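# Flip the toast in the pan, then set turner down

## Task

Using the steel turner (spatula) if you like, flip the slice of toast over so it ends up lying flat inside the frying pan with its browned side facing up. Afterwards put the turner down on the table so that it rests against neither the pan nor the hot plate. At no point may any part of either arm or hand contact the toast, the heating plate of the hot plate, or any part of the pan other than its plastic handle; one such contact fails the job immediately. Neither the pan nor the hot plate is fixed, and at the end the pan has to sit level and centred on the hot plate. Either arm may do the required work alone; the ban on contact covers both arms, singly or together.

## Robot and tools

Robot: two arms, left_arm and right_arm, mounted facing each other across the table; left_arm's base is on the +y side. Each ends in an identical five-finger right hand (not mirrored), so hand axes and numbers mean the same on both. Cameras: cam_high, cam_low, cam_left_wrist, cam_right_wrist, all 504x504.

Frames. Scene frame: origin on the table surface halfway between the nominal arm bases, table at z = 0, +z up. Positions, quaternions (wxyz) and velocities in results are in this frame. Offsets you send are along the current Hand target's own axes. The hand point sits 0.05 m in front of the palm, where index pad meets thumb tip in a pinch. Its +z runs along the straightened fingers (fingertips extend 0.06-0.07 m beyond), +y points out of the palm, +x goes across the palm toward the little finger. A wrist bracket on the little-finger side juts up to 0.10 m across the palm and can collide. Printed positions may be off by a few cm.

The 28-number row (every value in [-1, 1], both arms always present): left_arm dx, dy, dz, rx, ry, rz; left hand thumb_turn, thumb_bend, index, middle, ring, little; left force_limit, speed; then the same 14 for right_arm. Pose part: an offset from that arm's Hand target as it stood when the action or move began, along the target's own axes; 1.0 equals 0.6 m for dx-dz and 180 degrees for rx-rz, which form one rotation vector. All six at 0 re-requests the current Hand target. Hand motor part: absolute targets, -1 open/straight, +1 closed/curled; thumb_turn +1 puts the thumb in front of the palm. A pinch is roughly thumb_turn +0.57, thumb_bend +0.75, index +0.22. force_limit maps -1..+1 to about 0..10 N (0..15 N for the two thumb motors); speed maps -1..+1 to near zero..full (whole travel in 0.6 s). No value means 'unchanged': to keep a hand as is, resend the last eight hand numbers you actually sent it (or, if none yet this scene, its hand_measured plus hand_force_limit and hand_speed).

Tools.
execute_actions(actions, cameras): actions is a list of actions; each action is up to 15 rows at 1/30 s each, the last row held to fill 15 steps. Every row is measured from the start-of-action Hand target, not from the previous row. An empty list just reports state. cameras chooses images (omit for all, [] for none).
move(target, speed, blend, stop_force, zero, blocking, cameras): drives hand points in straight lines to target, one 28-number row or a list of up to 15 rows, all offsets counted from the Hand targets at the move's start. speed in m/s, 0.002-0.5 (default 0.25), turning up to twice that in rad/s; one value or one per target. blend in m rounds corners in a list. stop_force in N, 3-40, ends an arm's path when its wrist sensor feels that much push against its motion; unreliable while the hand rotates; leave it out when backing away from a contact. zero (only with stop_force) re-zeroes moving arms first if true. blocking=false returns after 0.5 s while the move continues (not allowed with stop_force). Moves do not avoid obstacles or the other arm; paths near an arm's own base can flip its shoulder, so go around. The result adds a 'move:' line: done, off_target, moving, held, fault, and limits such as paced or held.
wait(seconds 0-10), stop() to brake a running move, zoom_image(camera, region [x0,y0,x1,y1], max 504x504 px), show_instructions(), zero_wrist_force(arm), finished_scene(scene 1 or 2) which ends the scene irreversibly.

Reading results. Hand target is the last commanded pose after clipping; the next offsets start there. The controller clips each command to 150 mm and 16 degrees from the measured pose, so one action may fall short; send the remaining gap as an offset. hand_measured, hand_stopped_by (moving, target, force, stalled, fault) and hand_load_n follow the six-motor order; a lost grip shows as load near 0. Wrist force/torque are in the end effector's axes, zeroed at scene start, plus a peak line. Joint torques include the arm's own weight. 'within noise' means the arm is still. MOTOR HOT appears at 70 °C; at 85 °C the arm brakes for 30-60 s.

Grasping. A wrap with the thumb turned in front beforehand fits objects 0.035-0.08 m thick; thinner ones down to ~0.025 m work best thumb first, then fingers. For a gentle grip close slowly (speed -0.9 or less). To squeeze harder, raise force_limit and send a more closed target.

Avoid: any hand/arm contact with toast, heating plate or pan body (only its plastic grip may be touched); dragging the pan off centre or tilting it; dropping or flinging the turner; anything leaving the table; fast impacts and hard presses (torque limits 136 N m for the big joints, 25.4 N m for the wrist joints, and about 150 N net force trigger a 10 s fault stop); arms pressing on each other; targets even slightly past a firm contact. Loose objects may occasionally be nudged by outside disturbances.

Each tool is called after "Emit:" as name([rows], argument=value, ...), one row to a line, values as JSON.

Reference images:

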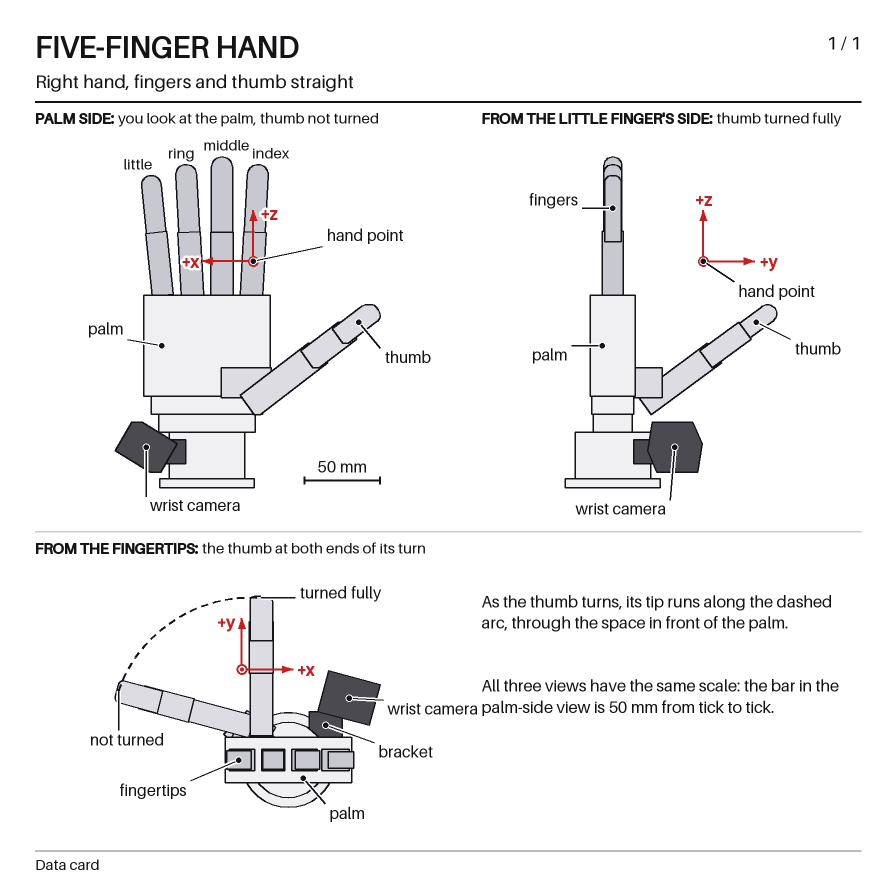

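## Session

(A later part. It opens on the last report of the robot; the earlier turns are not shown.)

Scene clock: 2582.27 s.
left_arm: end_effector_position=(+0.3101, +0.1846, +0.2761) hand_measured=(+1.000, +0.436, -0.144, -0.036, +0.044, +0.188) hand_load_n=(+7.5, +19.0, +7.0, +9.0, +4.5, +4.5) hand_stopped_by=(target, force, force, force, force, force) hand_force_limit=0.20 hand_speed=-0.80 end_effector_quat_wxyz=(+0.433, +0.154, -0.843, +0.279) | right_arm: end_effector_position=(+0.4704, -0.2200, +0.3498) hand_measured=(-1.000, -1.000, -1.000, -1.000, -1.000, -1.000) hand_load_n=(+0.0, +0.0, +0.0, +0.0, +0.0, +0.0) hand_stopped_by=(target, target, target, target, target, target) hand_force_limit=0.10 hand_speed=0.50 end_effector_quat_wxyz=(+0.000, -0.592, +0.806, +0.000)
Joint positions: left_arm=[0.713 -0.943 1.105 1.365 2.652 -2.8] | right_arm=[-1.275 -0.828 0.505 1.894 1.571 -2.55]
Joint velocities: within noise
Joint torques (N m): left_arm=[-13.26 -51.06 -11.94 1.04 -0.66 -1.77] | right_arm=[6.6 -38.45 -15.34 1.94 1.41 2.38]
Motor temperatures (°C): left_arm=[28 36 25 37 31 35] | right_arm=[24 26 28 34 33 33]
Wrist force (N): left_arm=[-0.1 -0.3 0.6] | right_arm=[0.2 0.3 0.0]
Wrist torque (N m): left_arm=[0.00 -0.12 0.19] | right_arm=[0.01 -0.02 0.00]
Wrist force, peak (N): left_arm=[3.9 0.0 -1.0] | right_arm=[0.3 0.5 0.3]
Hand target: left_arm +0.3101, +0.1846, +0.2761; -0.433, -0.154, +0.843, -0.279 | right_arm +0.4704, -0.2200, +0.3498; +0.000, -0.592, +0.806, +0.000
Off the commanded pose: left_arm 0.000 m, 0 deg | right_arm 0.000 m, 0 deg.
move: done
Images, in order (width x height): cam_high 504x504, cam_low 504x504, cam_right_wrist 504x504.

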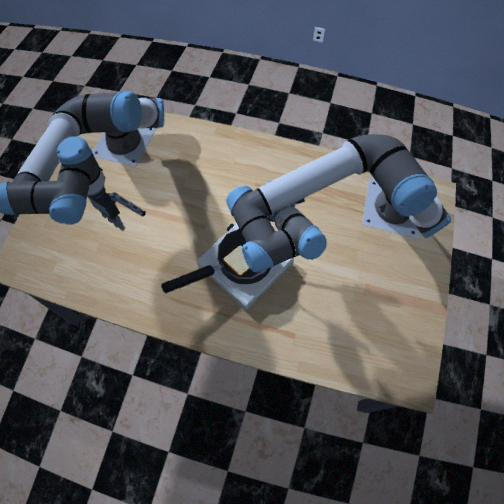

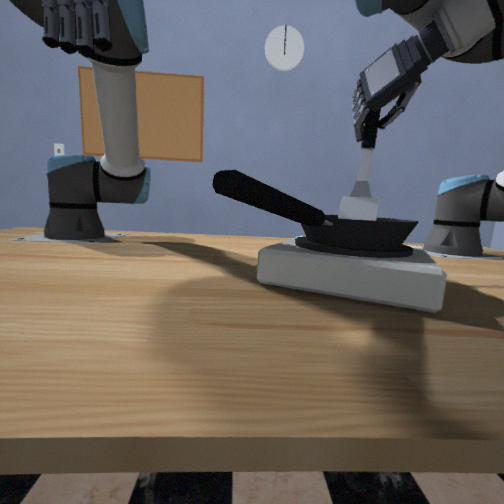

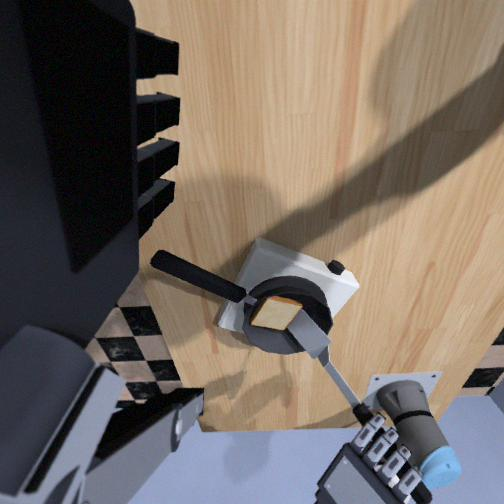

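Emit:
move(target=[0.0555,0.0375,0.0165,0,0,0,1,0.55,0.5,0.5,0.5,0.5,0.2,-0.8,0,0,0,0,0,0,-1,-1,-1,-1,-1,-1,0.1,0.5], speed=0.05, cameras=["cam_low","cam_right_wrist"])

Emit:
zoom_image(camera="cam_right_wrist", region=[220, 260, 370, 410])

Emit:
zoom_image(camera="cam_low", region=[290, 150, 430, 290])

Scene clock: 2597.57 s.
left_arm: end_effector_position=(+0.2731, +0.1960, +0.2910) hand_measured=(+1.000, +0.436, -0.144, -0.036, +0.044, +0.188) hand_load_n=(+8.0, +19.0, +6.5, +9.0, +4.5, +4.5) hand_stopped_by=(target, force, force, force, force, force) hand_force_limit=0.20 hand_speed=-0.80 end_effector_quat_wxyz=(+0.433, +0.153, -0.843, +0.279) end_effector_velocity=(+0.001, +0.000, +0.000) end_effector_angular_velocity=(+0.000, +0.000, -0.001) | right_arm: end_effector_position=(+0.4704, -0.2200, +0.3498) hand_measured=(-1.000, -1.000, -1.000, -1.000, -1.000, -1.000) hand_load_n=(+0.0, +0.0, +0.0, +0.0, +0.0, +0.0) hand_stopped_by=(target, target, target, target, target, target) hand_force_limit=0.10 hand_speed=0.50 end_effector_quat_wxyz=(+0.000, -0.592, +0.806, +0.000)
Joint positions: left_arm=[0.673 -1.05 1.218 1.284 2.649 -2.884] | right_arm=[-1.275 -0.828 0.505 1.894 1.571 -2.55]
Joint velocities: left_arm=[0.001 0.004 -0.004 0.005 0 0.005] | right_arm=[within noise]
Joint torques (N m): left_arm=[10.89 -32.08 -25.32 4.14 0.57 1.42] | right_arm=[6.97 -38.65 -14.59 1.87 1.42 2.43]
Motor temperatures (°C): left_arm=[28 36 25 37 31 35] | right_arm=[24 26 28 34 33 33]
Wrist force (N): left_arm=[-1.5 0.0 1.2] | right_arm=[0.2 0.4 0.2]
Wrist torque (N m): left_arm=[-0.15 -0.13 -0.05] | right_arm=[0.02 -0.03 0.01]
Wrist force, peak (N): left_arm=[-1.8 0.7 1.2] | right_arm=[0.1 0.6 0.4]
Hand target: left_arm +0.2732, +0.1960, +0.2910; -0.433, -0.154, +0.843, -0.279 | right_arm +0.4704, -0.2200, +0.3498; +0.000, -0.592, +0.806, +0.000
Off the commanded pose: left_arm 0.000 m, 0 deg | right_arm 0.000 m, 0 deg.
move: done
Images, in order (width x height): cam_low 504x504, cam_right_wrist 504x504.

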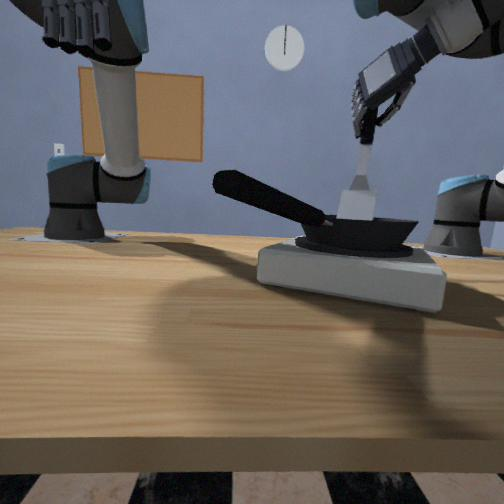

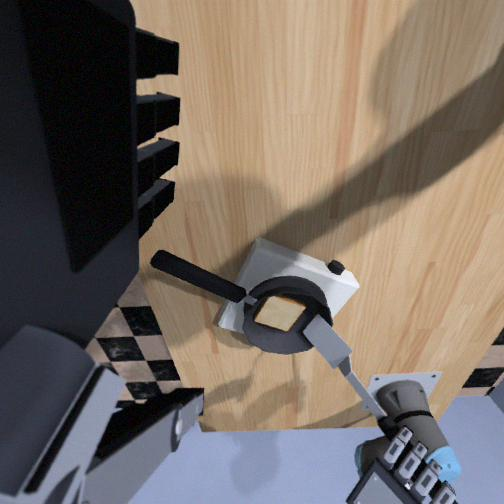

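Scaled by 3.360.

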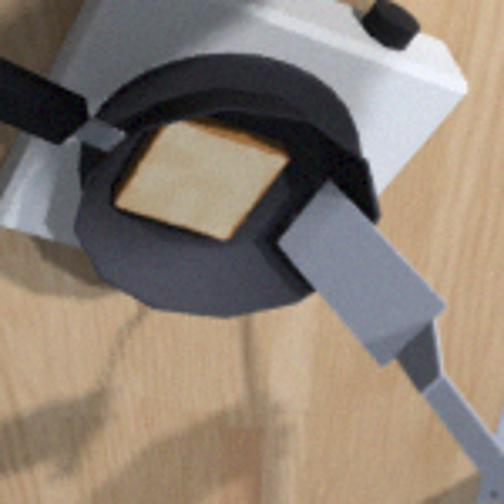

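Scaled by 3.600.

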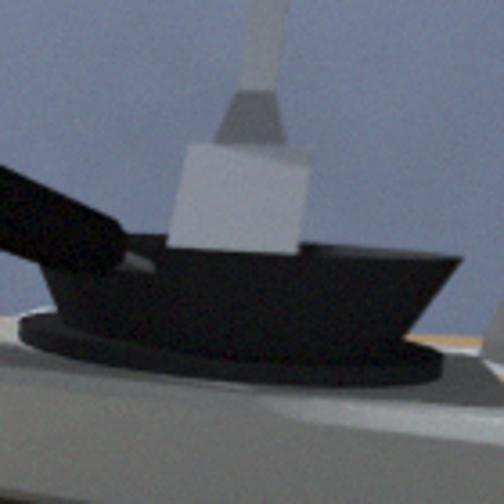

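Emit:
move([
  [0.121,-0.05,-0.0695,0,0,0,1,0.55,0.5,0.5,0.5,0.5,0.2,-0.8,0,0,0,0,0,0,-1,-1,-1,-1,-1,-1,0.1,0.5],
  [0.0833,-0.3903,0.1093,0.404,-0.1664,-0.2319,1,0.55,0.5,0.5,0.5,0.5,0.2,-0.8,0,0,0,0,0,0,-1,-1,-1,-1,-1,-1,0.1,0.5],
], speed=0.15, cameras=["cam_low","cam_right_wrist","cam_high"])

Emit:
zoom_image(camera="cam_right_wrist", region=[220, 220, 400, 400])

Emit:
zoom_image(camera="cam_high", region=[190, 180, 310, 300])

Scene clock: 2636.47 s.
left_arm: end_effector_position=(+0.2730, +0.1963, +0.3326) hand_measured=(+1.000, +0.436, -0.144, -0.036, +0.044, +0.188) hand_load_n=(+7.5, +19.0, +6.0, +8.5, +4.5, +4.5) hand_stopped_by=(target, force, force, force, force, force) hand_force_limit=0.20 hand_speed=-0.80 end_effector_quat_wxyz=(+0.433, +0.154, -0.843, +0.279) | right_arm: end_effector_position=(+0.4704, -0.2200, +0.3498) hand_measured=(-1.000, -1.000, -1.000, -1.000, -1.000, -1.000) hand_load_n=(+0.0, +0.0, +0.0, +0.0, +0.0, +0.0) hand_stopped_by=(target, target, target, target, target, target) hand_force_limit=0.10 hand_speed=0.50 end_effector_quat_wxyz=(+0.000, -0.592, +0.806, +0.000)
Joint positions: left_arm=[0.673 -1.064 1.132 1.382 2.649 -2.886] | right_arm=[-1.275 -0.828 0.505 1.894 1.571 -2.55]
Joint velocities: within noise
Joint torques (N m): left_arm=[7.59 -31.06 -13.2 0.49 0.08 -1.4] | right_arm=[7.42 -38.64 -14.37 1.74 1.32 2.39]
Motor temperatures (°C): left_arm=[28 36 25 37 31 35] | right_arm=[24 26 28 34 33 33]
Wrist force (N): left_arm=[-1.7 0.4 1.0] | right_arm=[0.3 0.3 0.1]
Wrist torque (N m): left_arm=[-0.08 -0.07 -0.06] | right_arm=[0.01 -0.03 0.00]
Wrist force, peak (N): left_arm=[5.1 -1.6 -2.3] | right_arm=[0.2 0.4 0.5]
Hand target: left_arm +0.2730, +0.1962, +0.3325; -0.433, -0.154, +0.843, -0.279 (not the last commanded pose) | right_arm +0.4704, -0.2200, +0.3498; +0.000, -0.592, +0.806, +0.000
Off the commanded pose: left_arm 0.237 m, 89 deg | right_arm 0.000 m, 0 deg.
move: held (left_arm; a check stopped the path); path passed 0 of 2 targets; limits=held
pose unreachable (left arm): on one or more control steps of this call, first in action 0 (counted from 0), this arm could not follow its commanded pose, so it was not sent that pose on those steps. It may still have moved: this result reports where it is.
cause: moving toward the commanded pose would bring two parts of the arm too close to each other (joints 4 (wrist 1) to 6 (wrist 3) lie between them).
Images, in order (width x height): cam_high 504x504, cam_low 504x504, cam_right_wrist 504x504.

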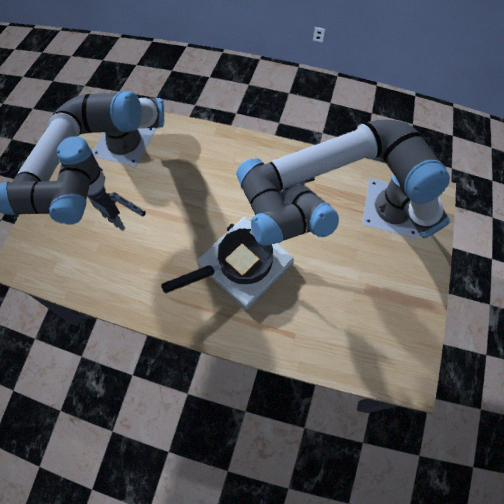

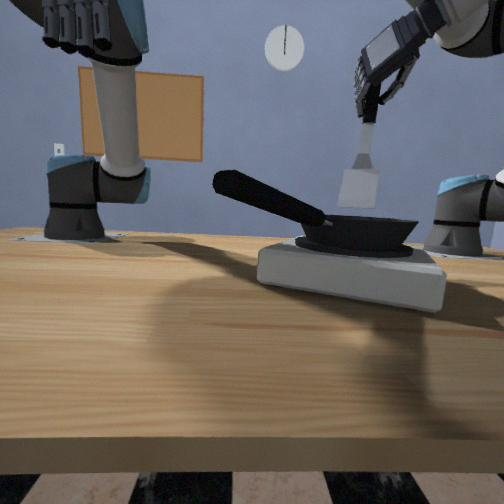

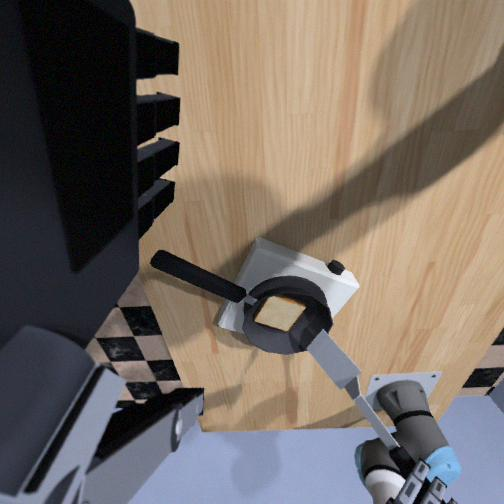

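Scaled by 2.800.

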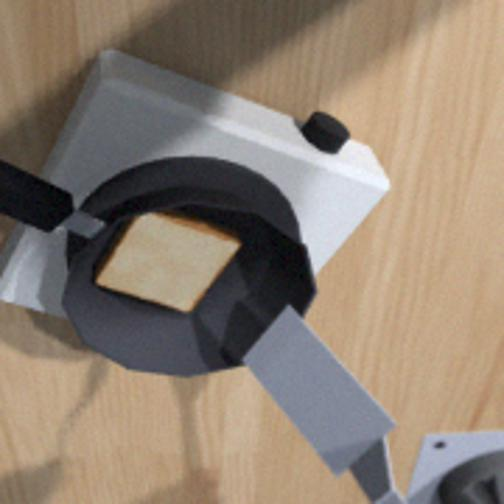

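Scaled by 4.200.

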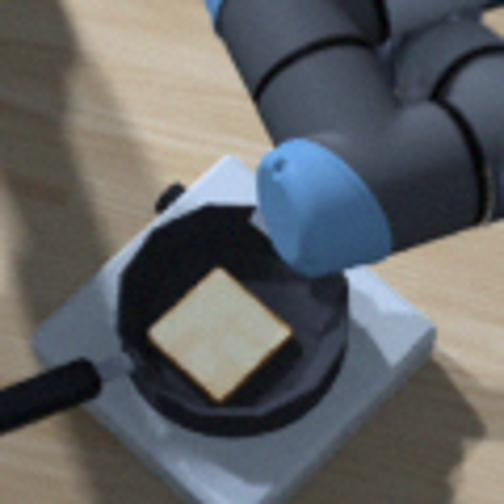

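Emit:
move([
  [0.0544,-0.0225,-0.0312,0.2043,-0.0841,-0.1173,1,0.55,0.5,0.5,0.5,0.5,0.2,-0.8,0,0,0,0,0,0,-1,-1,-1,-1,-1,-1,0.1,0.5],
  [0.0268,-0.3675,0.1417,0.404,-0.1664,-0.2319,1,0.55,0.5,0.5,0.5,0.5,0.2,-0.8,0,0,0,0,0,0,-1,-1,-1,-1,-1,-1,0.1,0.5],
], speed=0.15, cameras=["cam_low","cam_right_wrist","cam_high"])

Emit:
zoom_image(camera="cam_right_wrist", region=[220, 220, 400, 400])

Emit:
zoom_image(camera="cam_high", region=[190, 180, 310, 300])

Scene clock: 2656.97 s.
left_arm: end_effector_position=(+0.3192, -0.0311, +0.3801) hand_measured=(+1.000, +0.436, -0.144, -0.036, +0.044, +0.188) hand_load_n=(+7.5, +19.0, +6.5, +9.0, +4.5, +4.5) hand_stopped_by=(target, force, force, force, force, force) hand_force_limit=0.20 hand_speed=-0.80 end_effector_quat_wxyz=(+0.114, +0.700, -0.493, +0.503) | right_arm: end_effector_position=(+0.4704, -0.2200, +0.3498) hand_measured=(-1.000, -1.000, -1.000, -1.000, -1.000, -1.000) hand_load_n=(+0.0, +0.0, +0.0, +0.0, +0.0, +0.0) hand_stopped_by=(target, target, target, target, target, target) hand_force_limit=0.10 hand_speed=0.50 end_effector_quat_wxyz=(+0.000, -0.592, +0.806, +0.000)
Joint positions: left_arm=[0.112 -1.229 1.066 0.735 1.042 -4.636] | right_arm=[-1.275 -0.828 0.505 1.894 1.571 -2.55]
Joint velocities: within noise
Joint torques (N m): left_arm=[13.4 -28.13 -28.28 -0.58 -2.47 -1.23] | right_arm=[7 -39.12 -13.46 1.47 1.3 2.27]
Motor temperatures (°C): left_arm=[27 36 25 37 31 35] | right_arm=[24 26 28 34 33 33]
Wrist force (N): left_arm=[-1.8 0.5 1.2] | right_arm=[0.2 -0.1 0.4]
Wrist torque (N m): left_arm=[-0.08 -0.09 -0.05] | right_arm=[-0.06 -0.04 -0.01]
Wrist force, peak (N): left_arm=[-1.0 1.0 2.1] | right_arm=[0.2 0.3 0.6]
Hand target: left_arm +0.3194, -0.0311, +0.3801; +0.113, +0.701, -0.493, +0.503 | right_arm +0.4704, -0.2200, +0.3498; +0.000, -0.592, +0.806, +0.000
Off the commanded pose: left_arm 0.000 m, 0 deg | right_arm 0.000 m, 0 deg.
move: done
Images, in order (width x height): cam_high 504x504, cam_low 504x504, cam_right_wrist 504x504.

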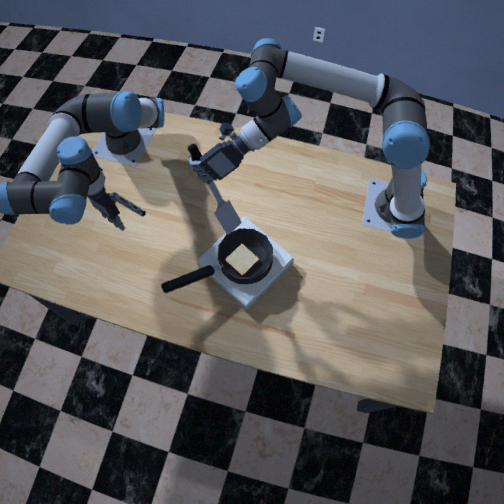

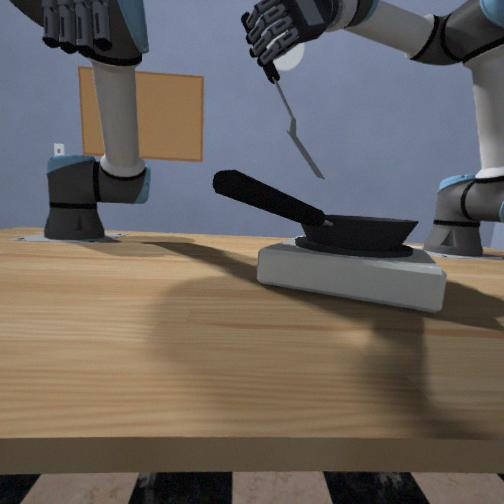

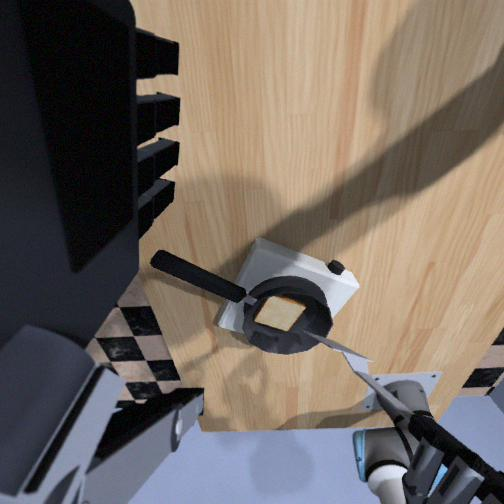

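Scaled by 2.800.

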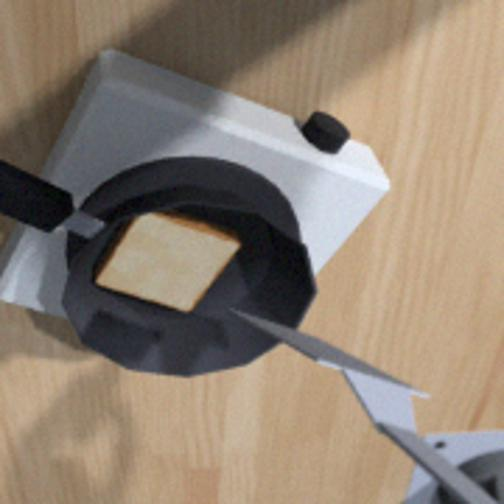

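Scaled by 4.200.

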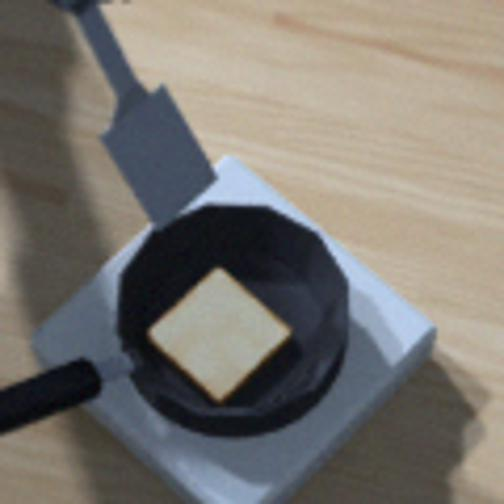

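Emit:
move(target=[-0.0749,0.0309,0.043,0,0,0,1,0.55,0.5,0.5,0.5,0.5,0.2,-0.8,0,0,0,0,0,0,-1,-1,-1,-1,-1,-1,0.1,0.5], speed=0.08, cameras=["cam_low","cam_right_wrist","cam_high"])

Emit:
zoom_image(camera="cam_right_wrist", region=[220, 240, 370, 390])

Emit:
zoom_image(camera="cam_high", region=[190, 180, 310, 300])

Emit:
zoom_image(camera="cam_low", region=[280, 130, 440, 290])

Scene clock: 2677.17 s.
left_arm: end_effector_position=(+0.3194, -0.0311, +0.3251) hand_measured=(+1.000, +0.436, -0.144, -0.036, +0.044, +0.188) hand_load_n=(+7.5, +19.0, +6.5, +9.0, +4.5, +5.0) hand_stopped_by=(target, force, force, force, force, force) hand_force_limit=0.20 hand_speed=-0.80 end_effector_quat_wxyz=(+0.113, +0.701, -0.493, +0.503) | right_arm: end_effector_position=(+0.4704, -0.2200, +0.3498) hand_measured=(-1.000, -1.000, -1.000, -1.000, -1.000, -1.000) hand_load_n=(+0.0, +0.0, +0.0, +0.0, +0.0, +0.0) hand_stopped_by=(target, target, target, target, target, target) hand_force_limit=0.10 hand_speed=0.50 end_effector_quat_wxyz=(+0.000, -0.592, +0.806, +0.000)
Joint positions: left_arm=[0.113 -1.242 1.224 0.59 1.041 -4.636] | right_arm=[-1.275 -0.828 0.505 1.894 1.571 -2.55]
Joint velocities: within noise
Joint torques (N m): left_arm=[10.54 -42.01 -17.82 -0.04 1.03 1.59] | right_arm=[6.92 -39.12 -13.4 1.32 1.26 2.29]
Motor temperatures (°C): left_arm=[27 36 25 37 31 35] | right_arm=[24 26 28 34 33 33]
Wrist force (N): left_arm=[-1.2 0.3 1.2] | right_arm=[0.0 0.0 0.1]
Wrist torque (N m): left_arm=[-0.11 -0.17 -0.02] | right_arm=[-0.03 0.00 -0.02]
Wrist force, peak (N): left_arm=[-2.3 0.3 1.5] | right_arm=[0.1 0.5 0.4]
Hand target: left_arm +0.3194, -0.0311, +0.3251; +0.113, +0.701, -0.493, +0.503 | right_arm +0.4704, -0.2200, +0.3498; +0.000, -0.592, +0.806, +0.000
Off the commanded pose: left_arm 0.000 m, 0 deg | right_arm 0.000 m, 0 deg.
move: done
Images, in order (width x height): cam_high 504x504, cam_low 504x504, cam_right_wrist 504x504.

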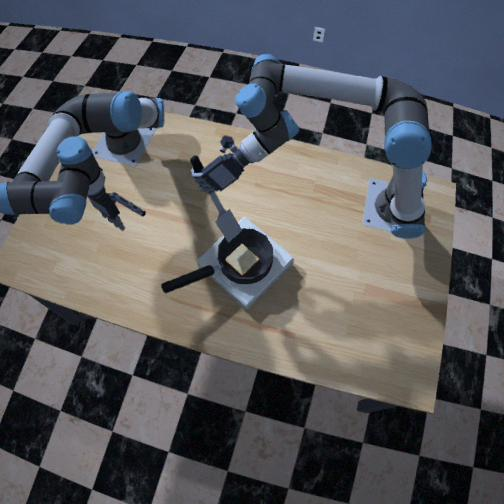

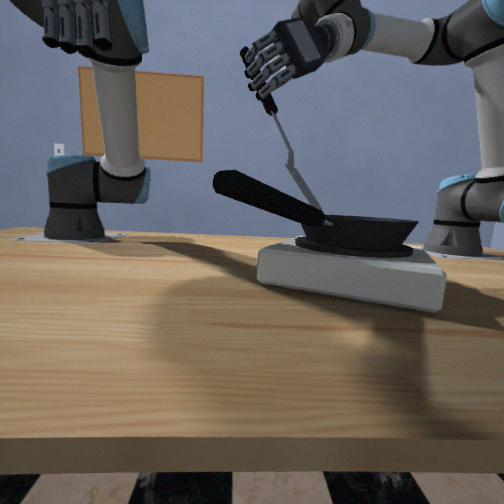

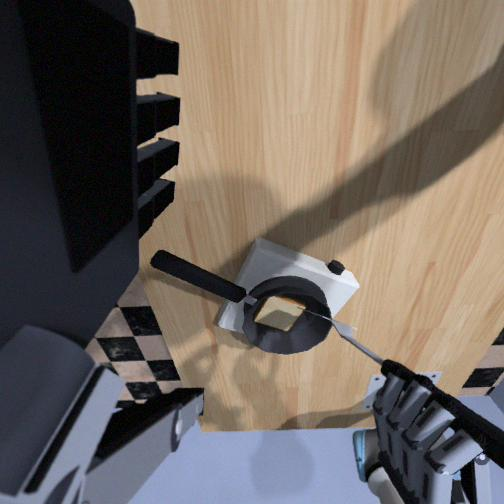

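Scaled by 3.360.

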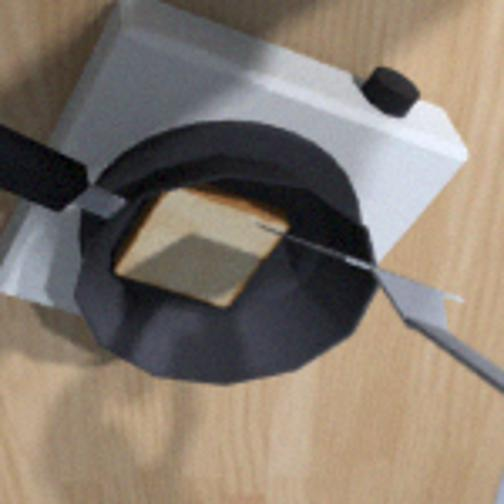

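Scaled by 4.200.

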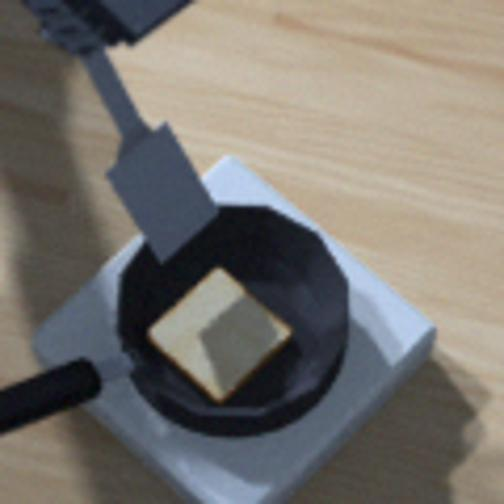

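Scaled by 3.150.

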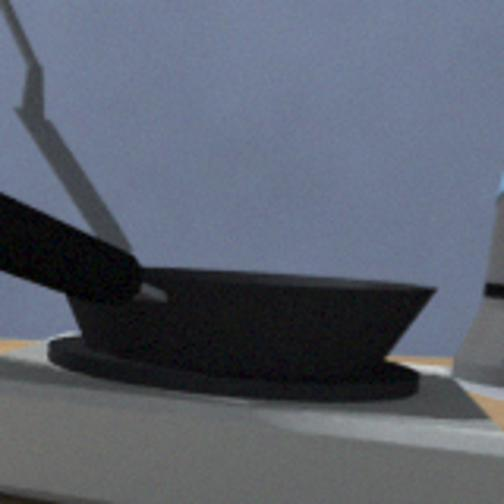

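Emit:
move(target=[0.0093,-0.0353,0.0415,0,0,0,1,0.55,0.5,0.5,0.5,0.5,0.2,-0.8,0,0,0,0,0,0,-1,-1,-1,-1,-1,-1,0.1,0.5], speed=0.06, cameras=["cam_low","cam_right_wrist","cam_high"])

Emit:
zoom_image(camera="cam_right_wrist", region=[220, 240, 370, 390])

Emit:
zoom_image(camera="cam_high", region=[190, 180, 310, 300])

Emit:
zoom_image(camera="cam_low", region=[280, 130, 440, 290])

Scene clock: 2760.97 s.
left_arm: end_effector_position=(+0.3514, -0.0403, +0.3250) hand_measured=(+1.000, +0.436, -0.144, -0.036, +0.044, +0.188) hand_load_n=(+8.0, +19.0, +7.0, +9.0, +4.5, +4.5) hand_stopped_by=(target, force, force, force, force, force) hand_force_limit=0.20 hand_speed=-0.80 end_effector_quat_wxyz=(+0.113, +0.701, -0.493, +0.503) end_effector_velocity=(-0.001, +0.001, +0.001) end_effector_angular_velocity=(-0.001, +0.000, +0.003) | right_arm: end_effector_position=(+0.4704, -0.2200, +0.3498) hand_measured=(-1.000, -1.000, -1.000, -1.000, -1.000, -1.000) hand_load_n=(+0.0, +0.0, +0.0, +0.0, +0.0, +0.0) hand_stopped_by=(target, target, target, target, target, target) hand_force_limit=0.10 hand_speed=0.50 end_effector_quat_wxyz=(+0.000, -0.592, +0.806, +0.000)
Joint positions: left_arm=[0.174 -1.189 1.149 0.594 1.094 -4.598] | right_arm=[-1.275 -0.828 0.505 1.894 1.571 -2.55]
Joint velocities: left_arm=[-0.002 -0.003 0.003 0 -0.005 -0.003] | right_arm=[within noise]
Joint torques (N m): left_arm=[-15.91 -46.41 -15.9 0.34 -2.34 -1.64] | right_arm=[6.79 -39.32 -12.75 1.23 1.34 2.32]
Motor temperatures (°C): left_arm=[27 36 25 37 31 35] | right_arm=[24 26 28 34 33 33]
Wrist force (N): left_arm=[-1.5 0.5 1.1] | right_arm=[0.1 0.0 0.4]
Wrist torque (N m): left_arm=[-0.08 -0.13 -0.04] | right_arm=[-0.05 -0.02 -0.02]
Wrist force, peak (N): left_arm=[-1.7 0.0 1.6] | right_arm=[0.3 0.4 0.3]
Hand target: left_arm +0.3513, -0.0403, +0.3251; +0.113, +0.701, -0.493, +0.503 | right_arm +0.4704, -0.2200, +0.3498; +0.000, -0.592, +0.806, +0.000
Off the commanded pose: left_arm 0.000 m, 0 deg | right_arm 0.000 m, 0 deg.
move: done
Images, in order (width x height): cam_high 504x504, cam_low 504x504, cam_right_wrist 504x504.

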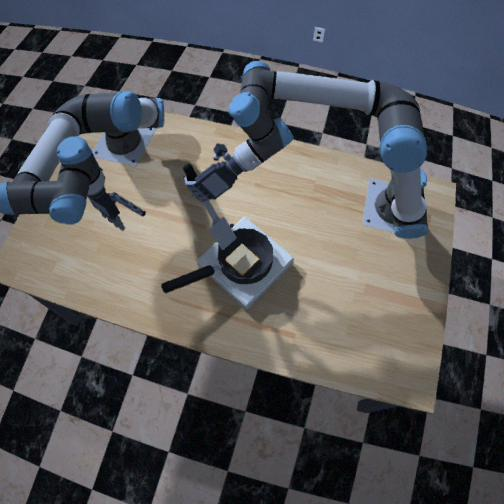

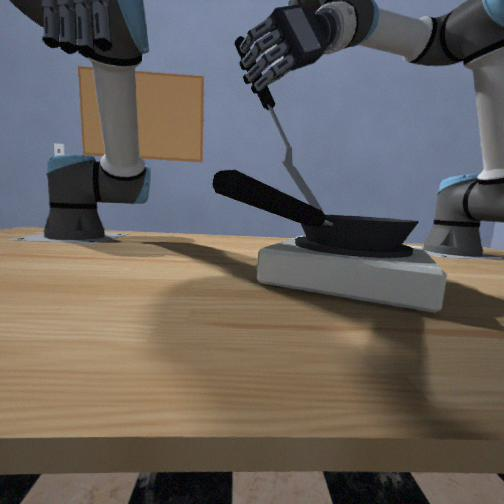

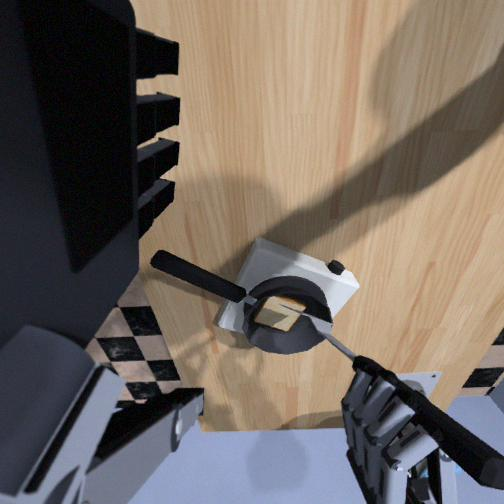

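Scaled by 3.360.

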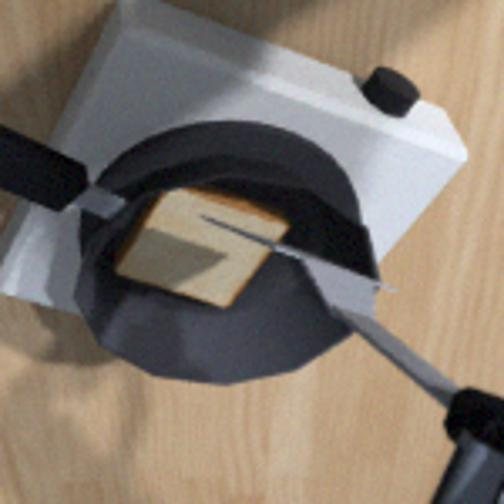

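Scaled by 4.200.

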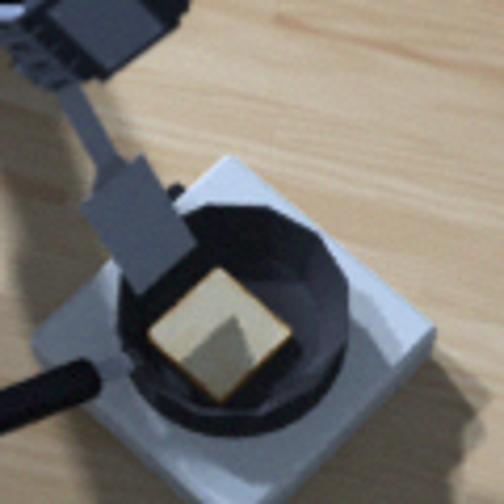

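Scaled by 3.150.

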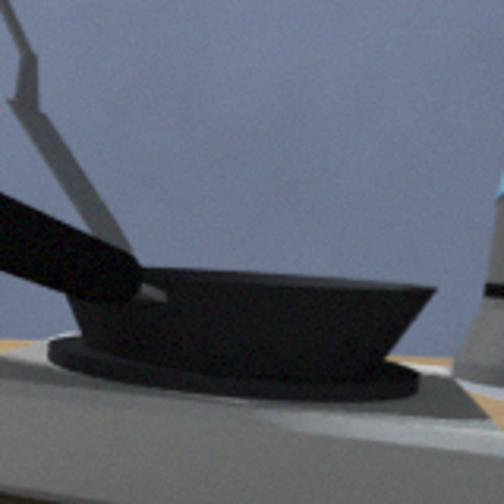

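Emit:
move(target=[-0.0589,0.0076,0.0234,0,0,0,1,0.55,0.5,0.5,0.5,0.5,0.2,-0.8,0,0,0,0,0,0,-1,-1,-1,-1,-1,-1,0.1,0.5], speed=0.04, stop_force=4, cameras=["cam_high","cam_low","cam_right_wrist"])

Emit:
zoom_image(camera="cam_high", region=[190, 180, 310, 300])

Emit:
zoom_image(camera="cam_right_wrist", region=[150, 100, 400, 350])

Scene clock: 2830.37 s.
left_arm: end_effector_position=(+0.3557, -0.0314, +0.2881) hand_measured=(+1.000, +0.436, -0.144, -0.036, +0.044, +0.188) hand_load_n=(+8.0, +19.0, +6.5, +9.0, +4.5, +4.5) hand_stopped_by=(target, force, force, force, force, force) hand_force_limit=0.20 hand_speed=-0.80 end_effector_quat_wxyz=(+0.113, +0.701, -0.493, +0.503) | right_arm: end_effector_position=(+0.4704, -0.2200, +0.3498) hand_measured=(-1.000, -1.000, -1.000, -1.000, -1.000, -1.000) hand_load_n=(+0.0, +0.0, +0.0, +0.0, +0.0, +0.0) hand_stopped_by=(target, target, target, target, target, target) hand_force_limit=0.10 hand_speed=0.50 end_effector_quat_wxyz=(+0.000, -0.592, +0.806, +0.000)
Joint positions: left_arm=[0.187 -1.204 1.265 0.491 1.104 -4.591] | right_arm=[-1.275 -0.828 0.505 1.894 1.571 -2.55]
Joint velocities: within noise
Joint torques (N m): left_arm=[-13.41 -26.74 -22.2 -1.14 -2.29 -1.67] | right_arm=[7.17 -40.12 -11.9 1.13 1.27 2.38]
Motor temperatures (°C): left_arm=[27 36 24 37 30 35] | right_arm=[24 26 28 34 33 33]
Wrist force (N): left_arm=[-1.6 0.5 1.4] | right_arm=[0.1 0.1 0.2]
Wrist torque (N m): left_arm=[-0.09 -0.11 -0.04] | right_arm=[-0.02 -0.01 0.00]
Wrist force, peak (N): left_arm=[-1.9 0.7 1.3] | right_arm=[0.3 0.6 0.5]
Hand target: left_arm +0.3557, -0.0314, +0.2881; +0.113, +0.701, -0.493, +0.503 | right_arm +0.4704, -0.2200, +0.3498; +0.000, -0.592, +0.806, +0.000
Off the commanded pose: left_arm 0.000 m, 0 deg | right_arm 0.000 m, 0 deg.
move: done
Images, in order (width x height): cam_high 504x504, cam_low 504x504, cam_right_wrist 504x504.

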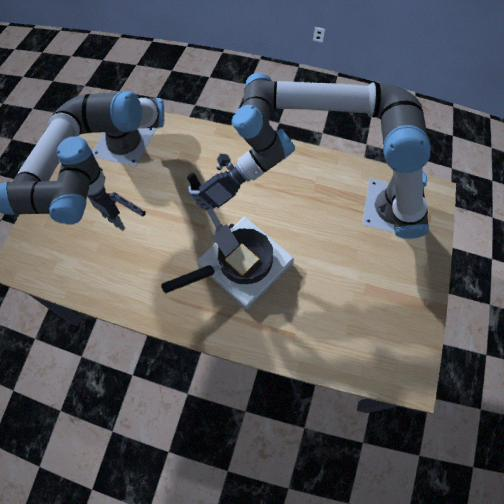

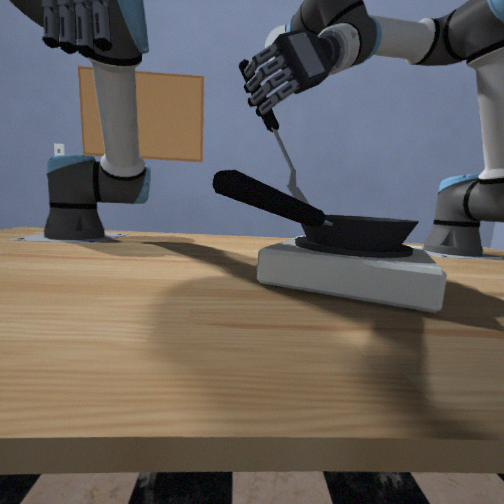

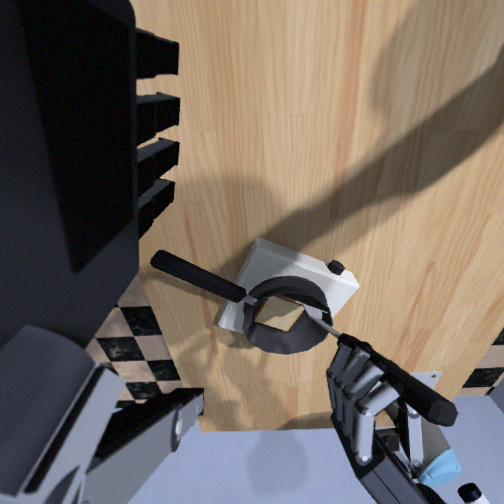

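Scaled by 4.200.

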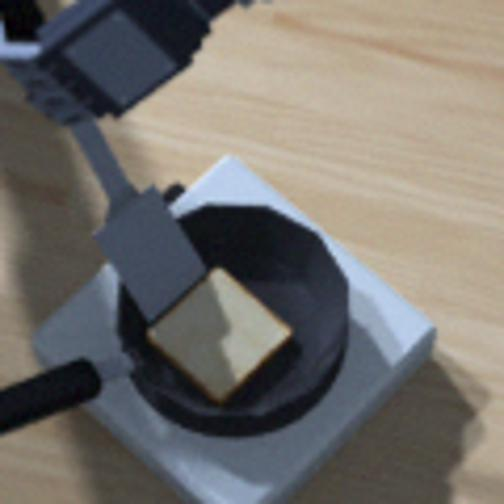

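Scaled by 2.016.

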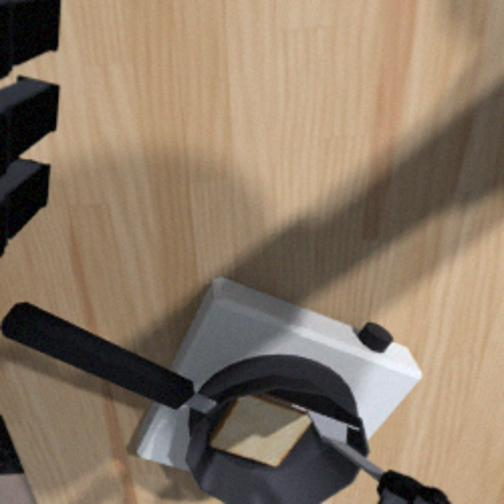

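Emit:
move(target=[-0.0468,-0.0560,-0.0200,0,0,0,1,0.55,0.5,0.5,0.5,0.5,0.2,-0.8,0,0,0,0,0,0,-1,-1,-1,-1,-1,-1,0.1,0.5], speed=0.04, stop_force=5, cameras=["cam_high","cam_low","cam_right_wrist"])

Emit:
zoom_image(camera="cam_high", region=[190, 180, 310, 300])

Emit:
zoom_image(camera="cam_right_wrist", region=[200, 225, 375, 400])

Scene clock: 2844.93 s.
left_arm: end_effector_position=(+0.3754, +0.0091, +0.2821) hand_measured=(+1.000, +0.436, -0.144, -0.036, +0.044, +0.188) hand_load_n=(+8.0, +19.0, +6.5, +9.0, +4.5, +4.5) hand_stopped_by=(target, force, force, force, force, force) hand_force_limit=0.20 hand_speed=-0.80 end_effector_quat_wxyz=(+0.113, +0.701, -0.493, +0.503) | right_arm: end_effector_position=(+0.4704, -0.2200, +0.3498) hand_measured=(-1.000, -1.000, -1.000, -1.000, -1.000, -1.000) hand_load_n=(+0.0, +0.0, +0.0, +0.0, +0.0, +0.0) hand_stopped_by=(target, target, target, target, target, target) hand_force_limit=0.10 hand_speed=0.50 end_effector_quat_wxyz=(+0.000, -0.592, +0.806, +0.000)
Joint positions: left_arm=[0.246 -1.271 1.369 0.439 1.155 -4.557] | right_arm=[-1.275 -0.828 0.505 1.894 1.571 -2.55]
Joint velocities: within noise
Joint torques (N m): left_arm=[-13.2 -24.52 -29.09 1.46 -2.35 -1.75] | right_arm=[7.18 -39.73 -11.63 0.95 1.24 2.26]
Motor temperatures (°C): left_arm=[27 36 24 37 30 35] | right_arm=[24 26 28 34 33 33]
Wrist force (N): left_arm=[-1.7 0.4 1.3] | right_arm=[0.0 0.3 0.3]
Wrist torque (N m): left_arm=[-0.11 -0.05 -0.09] | right_arm=[0.01 0.00 0.00]
Wrist force, peak (N): left_arm=[-2.1 0.9 1.4] | right_arm=[0.4 0.5 0.4]
Hand target: left_arm +0.3754, +0.0091, +0.2821; +0.113, +0.701, -0.493, +0.503 | right_arm +0.4704, -0.2200, +0.3498; +0.000, -0.592, +0.806, +0.000
Off the commanded pose: left_arm 0.000 m, 0 deg | right_arm 0.000 m, 0 deg.
move: done
Images, in order (width x height): cam_high 504x504, cam_low 504x504, cam_right_wrist 504x504.

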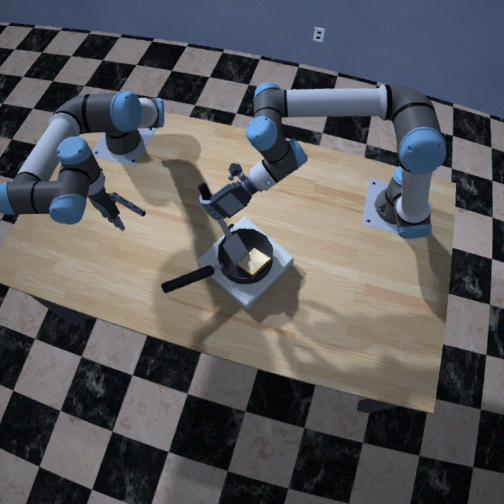

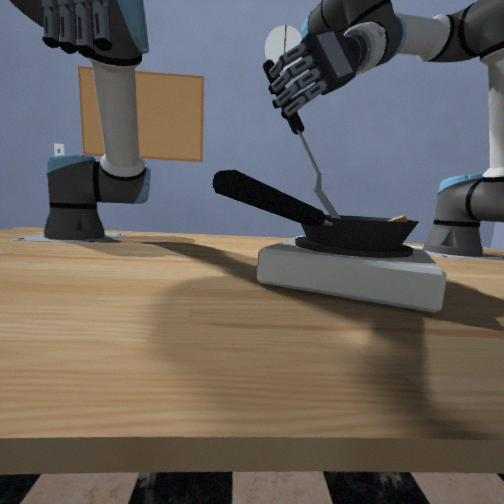

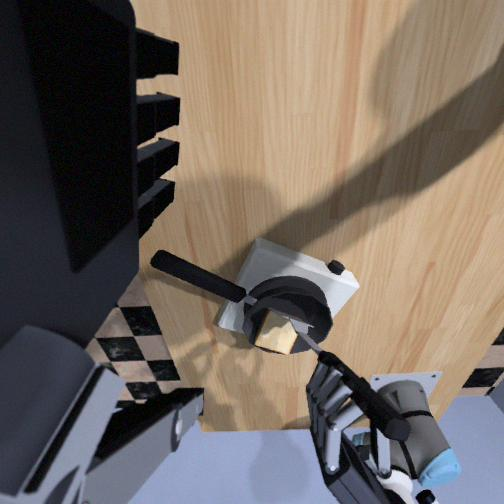

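Scaled by 4.200.

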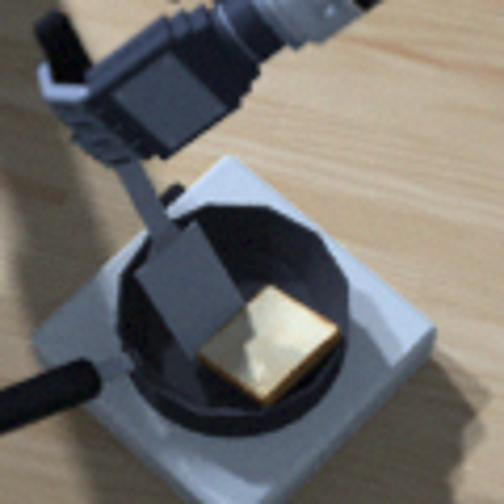

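Scaled by 2.880.

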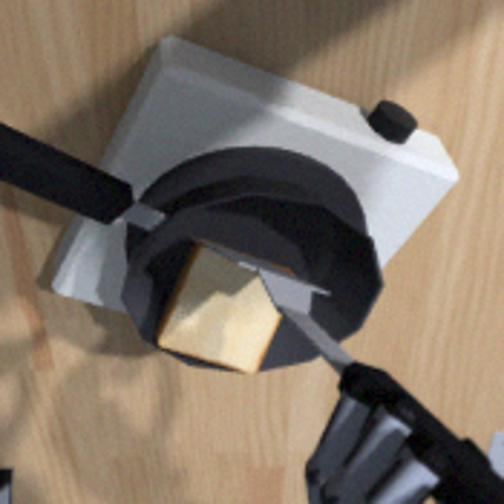

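Emit:
move(target=[-0.0268,-0.0359,-0.0137,0,0,0,1,0.55,0.5,0.5,0.5,0.5,0.2,-0.8,0,0,0,0,0,0,-1,-1,-1,-1,-1,-1,0.1,0.5], speed=0.03, stop_force=5, cameras=["cam_high","cam_low","cam_right_wrist"])

Emit:
zoom_image(camera="cam_high", region=[190, 180, 310, 300])

Emit:
zoom_image(camera="cam_right_wrist", region=[200, 225, 375, 400])

Emit:
zoom_image(camera="cam_low", region=[240, 150, 460, 330])

Scene clock: 2856.77 s.
left_arm: end_effector_position=(+0.3878, +0.0342, +0.2801) hand_measured=(+1.000, +0.436, -0.144, -0.036, +0.044, +0.188) hand_load_n=(+8.0, +19.0, +6.5, +9.0, +4.5, +4.5) hand_stopped_by=(target, force, force, force, force, force) hand_force_limit=0.20 hand_speed=-0.80 end_effector_quat_wxyz=(+0.113, +0.701, -0.493, +0.503) | right_arm: end_effector_position=(+0.4704, -0.2200, +0.3498) hand_measured=(-1.000, -1.000, -1.000, -1.000, -1.000, -1.000) hand_load_n=(+0.0, +0.0, +0.0, +0.0, +0.0, +0.0) hand_stopped_by=(target, target, target, target, target, target) hand_force_limit=0.10 hand_speed=0.50 end_effector_quat_wxyz=(+0.000, -0.592, +0.806, +0.000)
Joint positions: left_arm=[0.287 -1.309 1.422 0.415 1.191 -4.534] | right_arm=[-1.275 -0.828 0.505 1.894 1.571 -2.55]
Joint velocities: within noise
Joint torques (N m): left_arm=[-14.13 -21.86 -28.9 1.43 -2.23 -1.84] | right_arm=[7.23 -39.94 -11.18 0.82 1.18 2.28]
Motor temperatures (°C): left_arm=[27 36 24 37 30 35] | right_arm=[24 26 28 34 33 33]
Wrist force (N): left_arm=[-1.4 0.3 0.9] | right_arm=[0.2 0.3 0.4]
Wrist torque (N m): left_arm=[-0.09 -0.06 -0.08] | right_arm=[0.00 -0.03 0.01]
Wrist force, peak (N): left_arm=[-2.2 0.5 1.4] | right_arm=[0.2 0.2 0.8]
Hand target: left_arm +0.3878, +0.0342, +0.2801; +0.113, +0.701, -0.493, +0.503 | right_arm +0.4704, -0.2200, +0.3498; +0.000, -0.592, +0.806, +0.000
Off the commanded pose: left_arm 0.000 m, 0 deg | right_arm 0.000 m, 0 deg.
move: done
Images, in order (width x height): cam_high 504x504, cam_low 504x504, cam_right_wrist 504x504.

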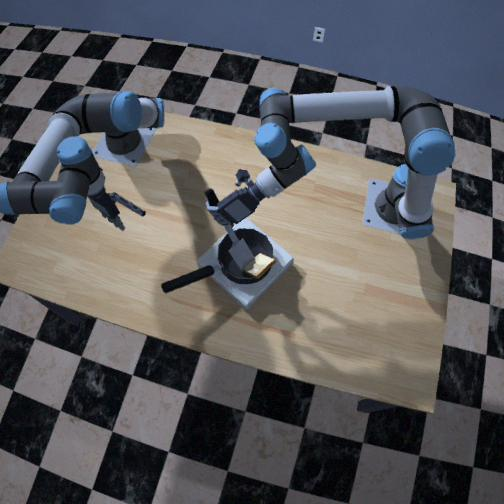

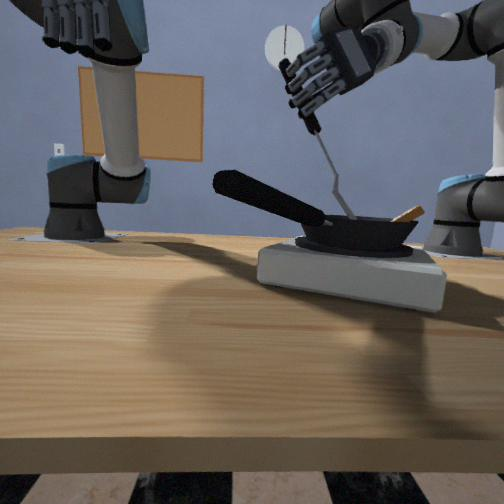

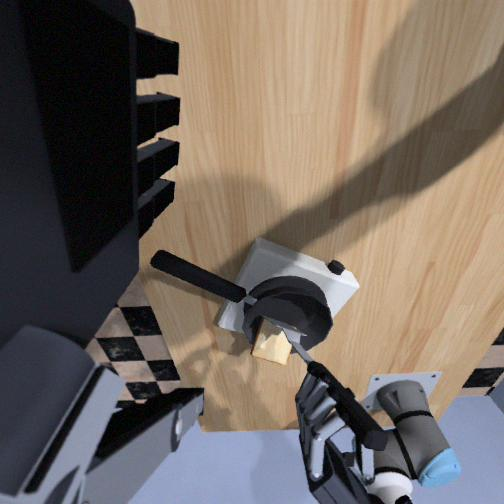

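Scaled by 4.200.

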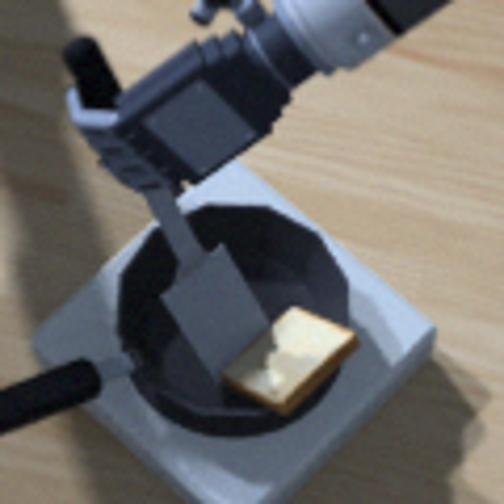

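Scaled by 2.880.

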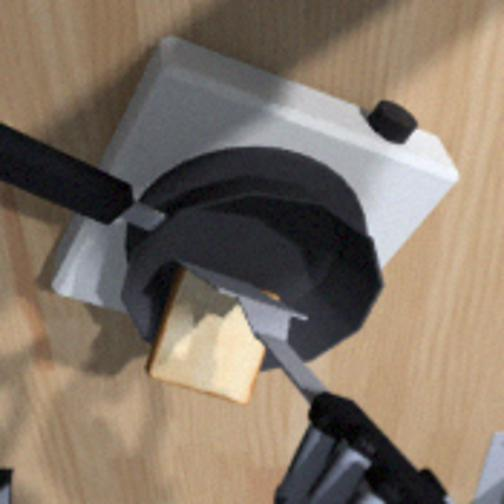

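Scaled by 2.291.

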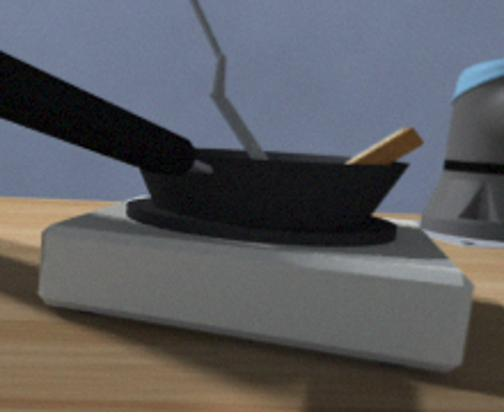

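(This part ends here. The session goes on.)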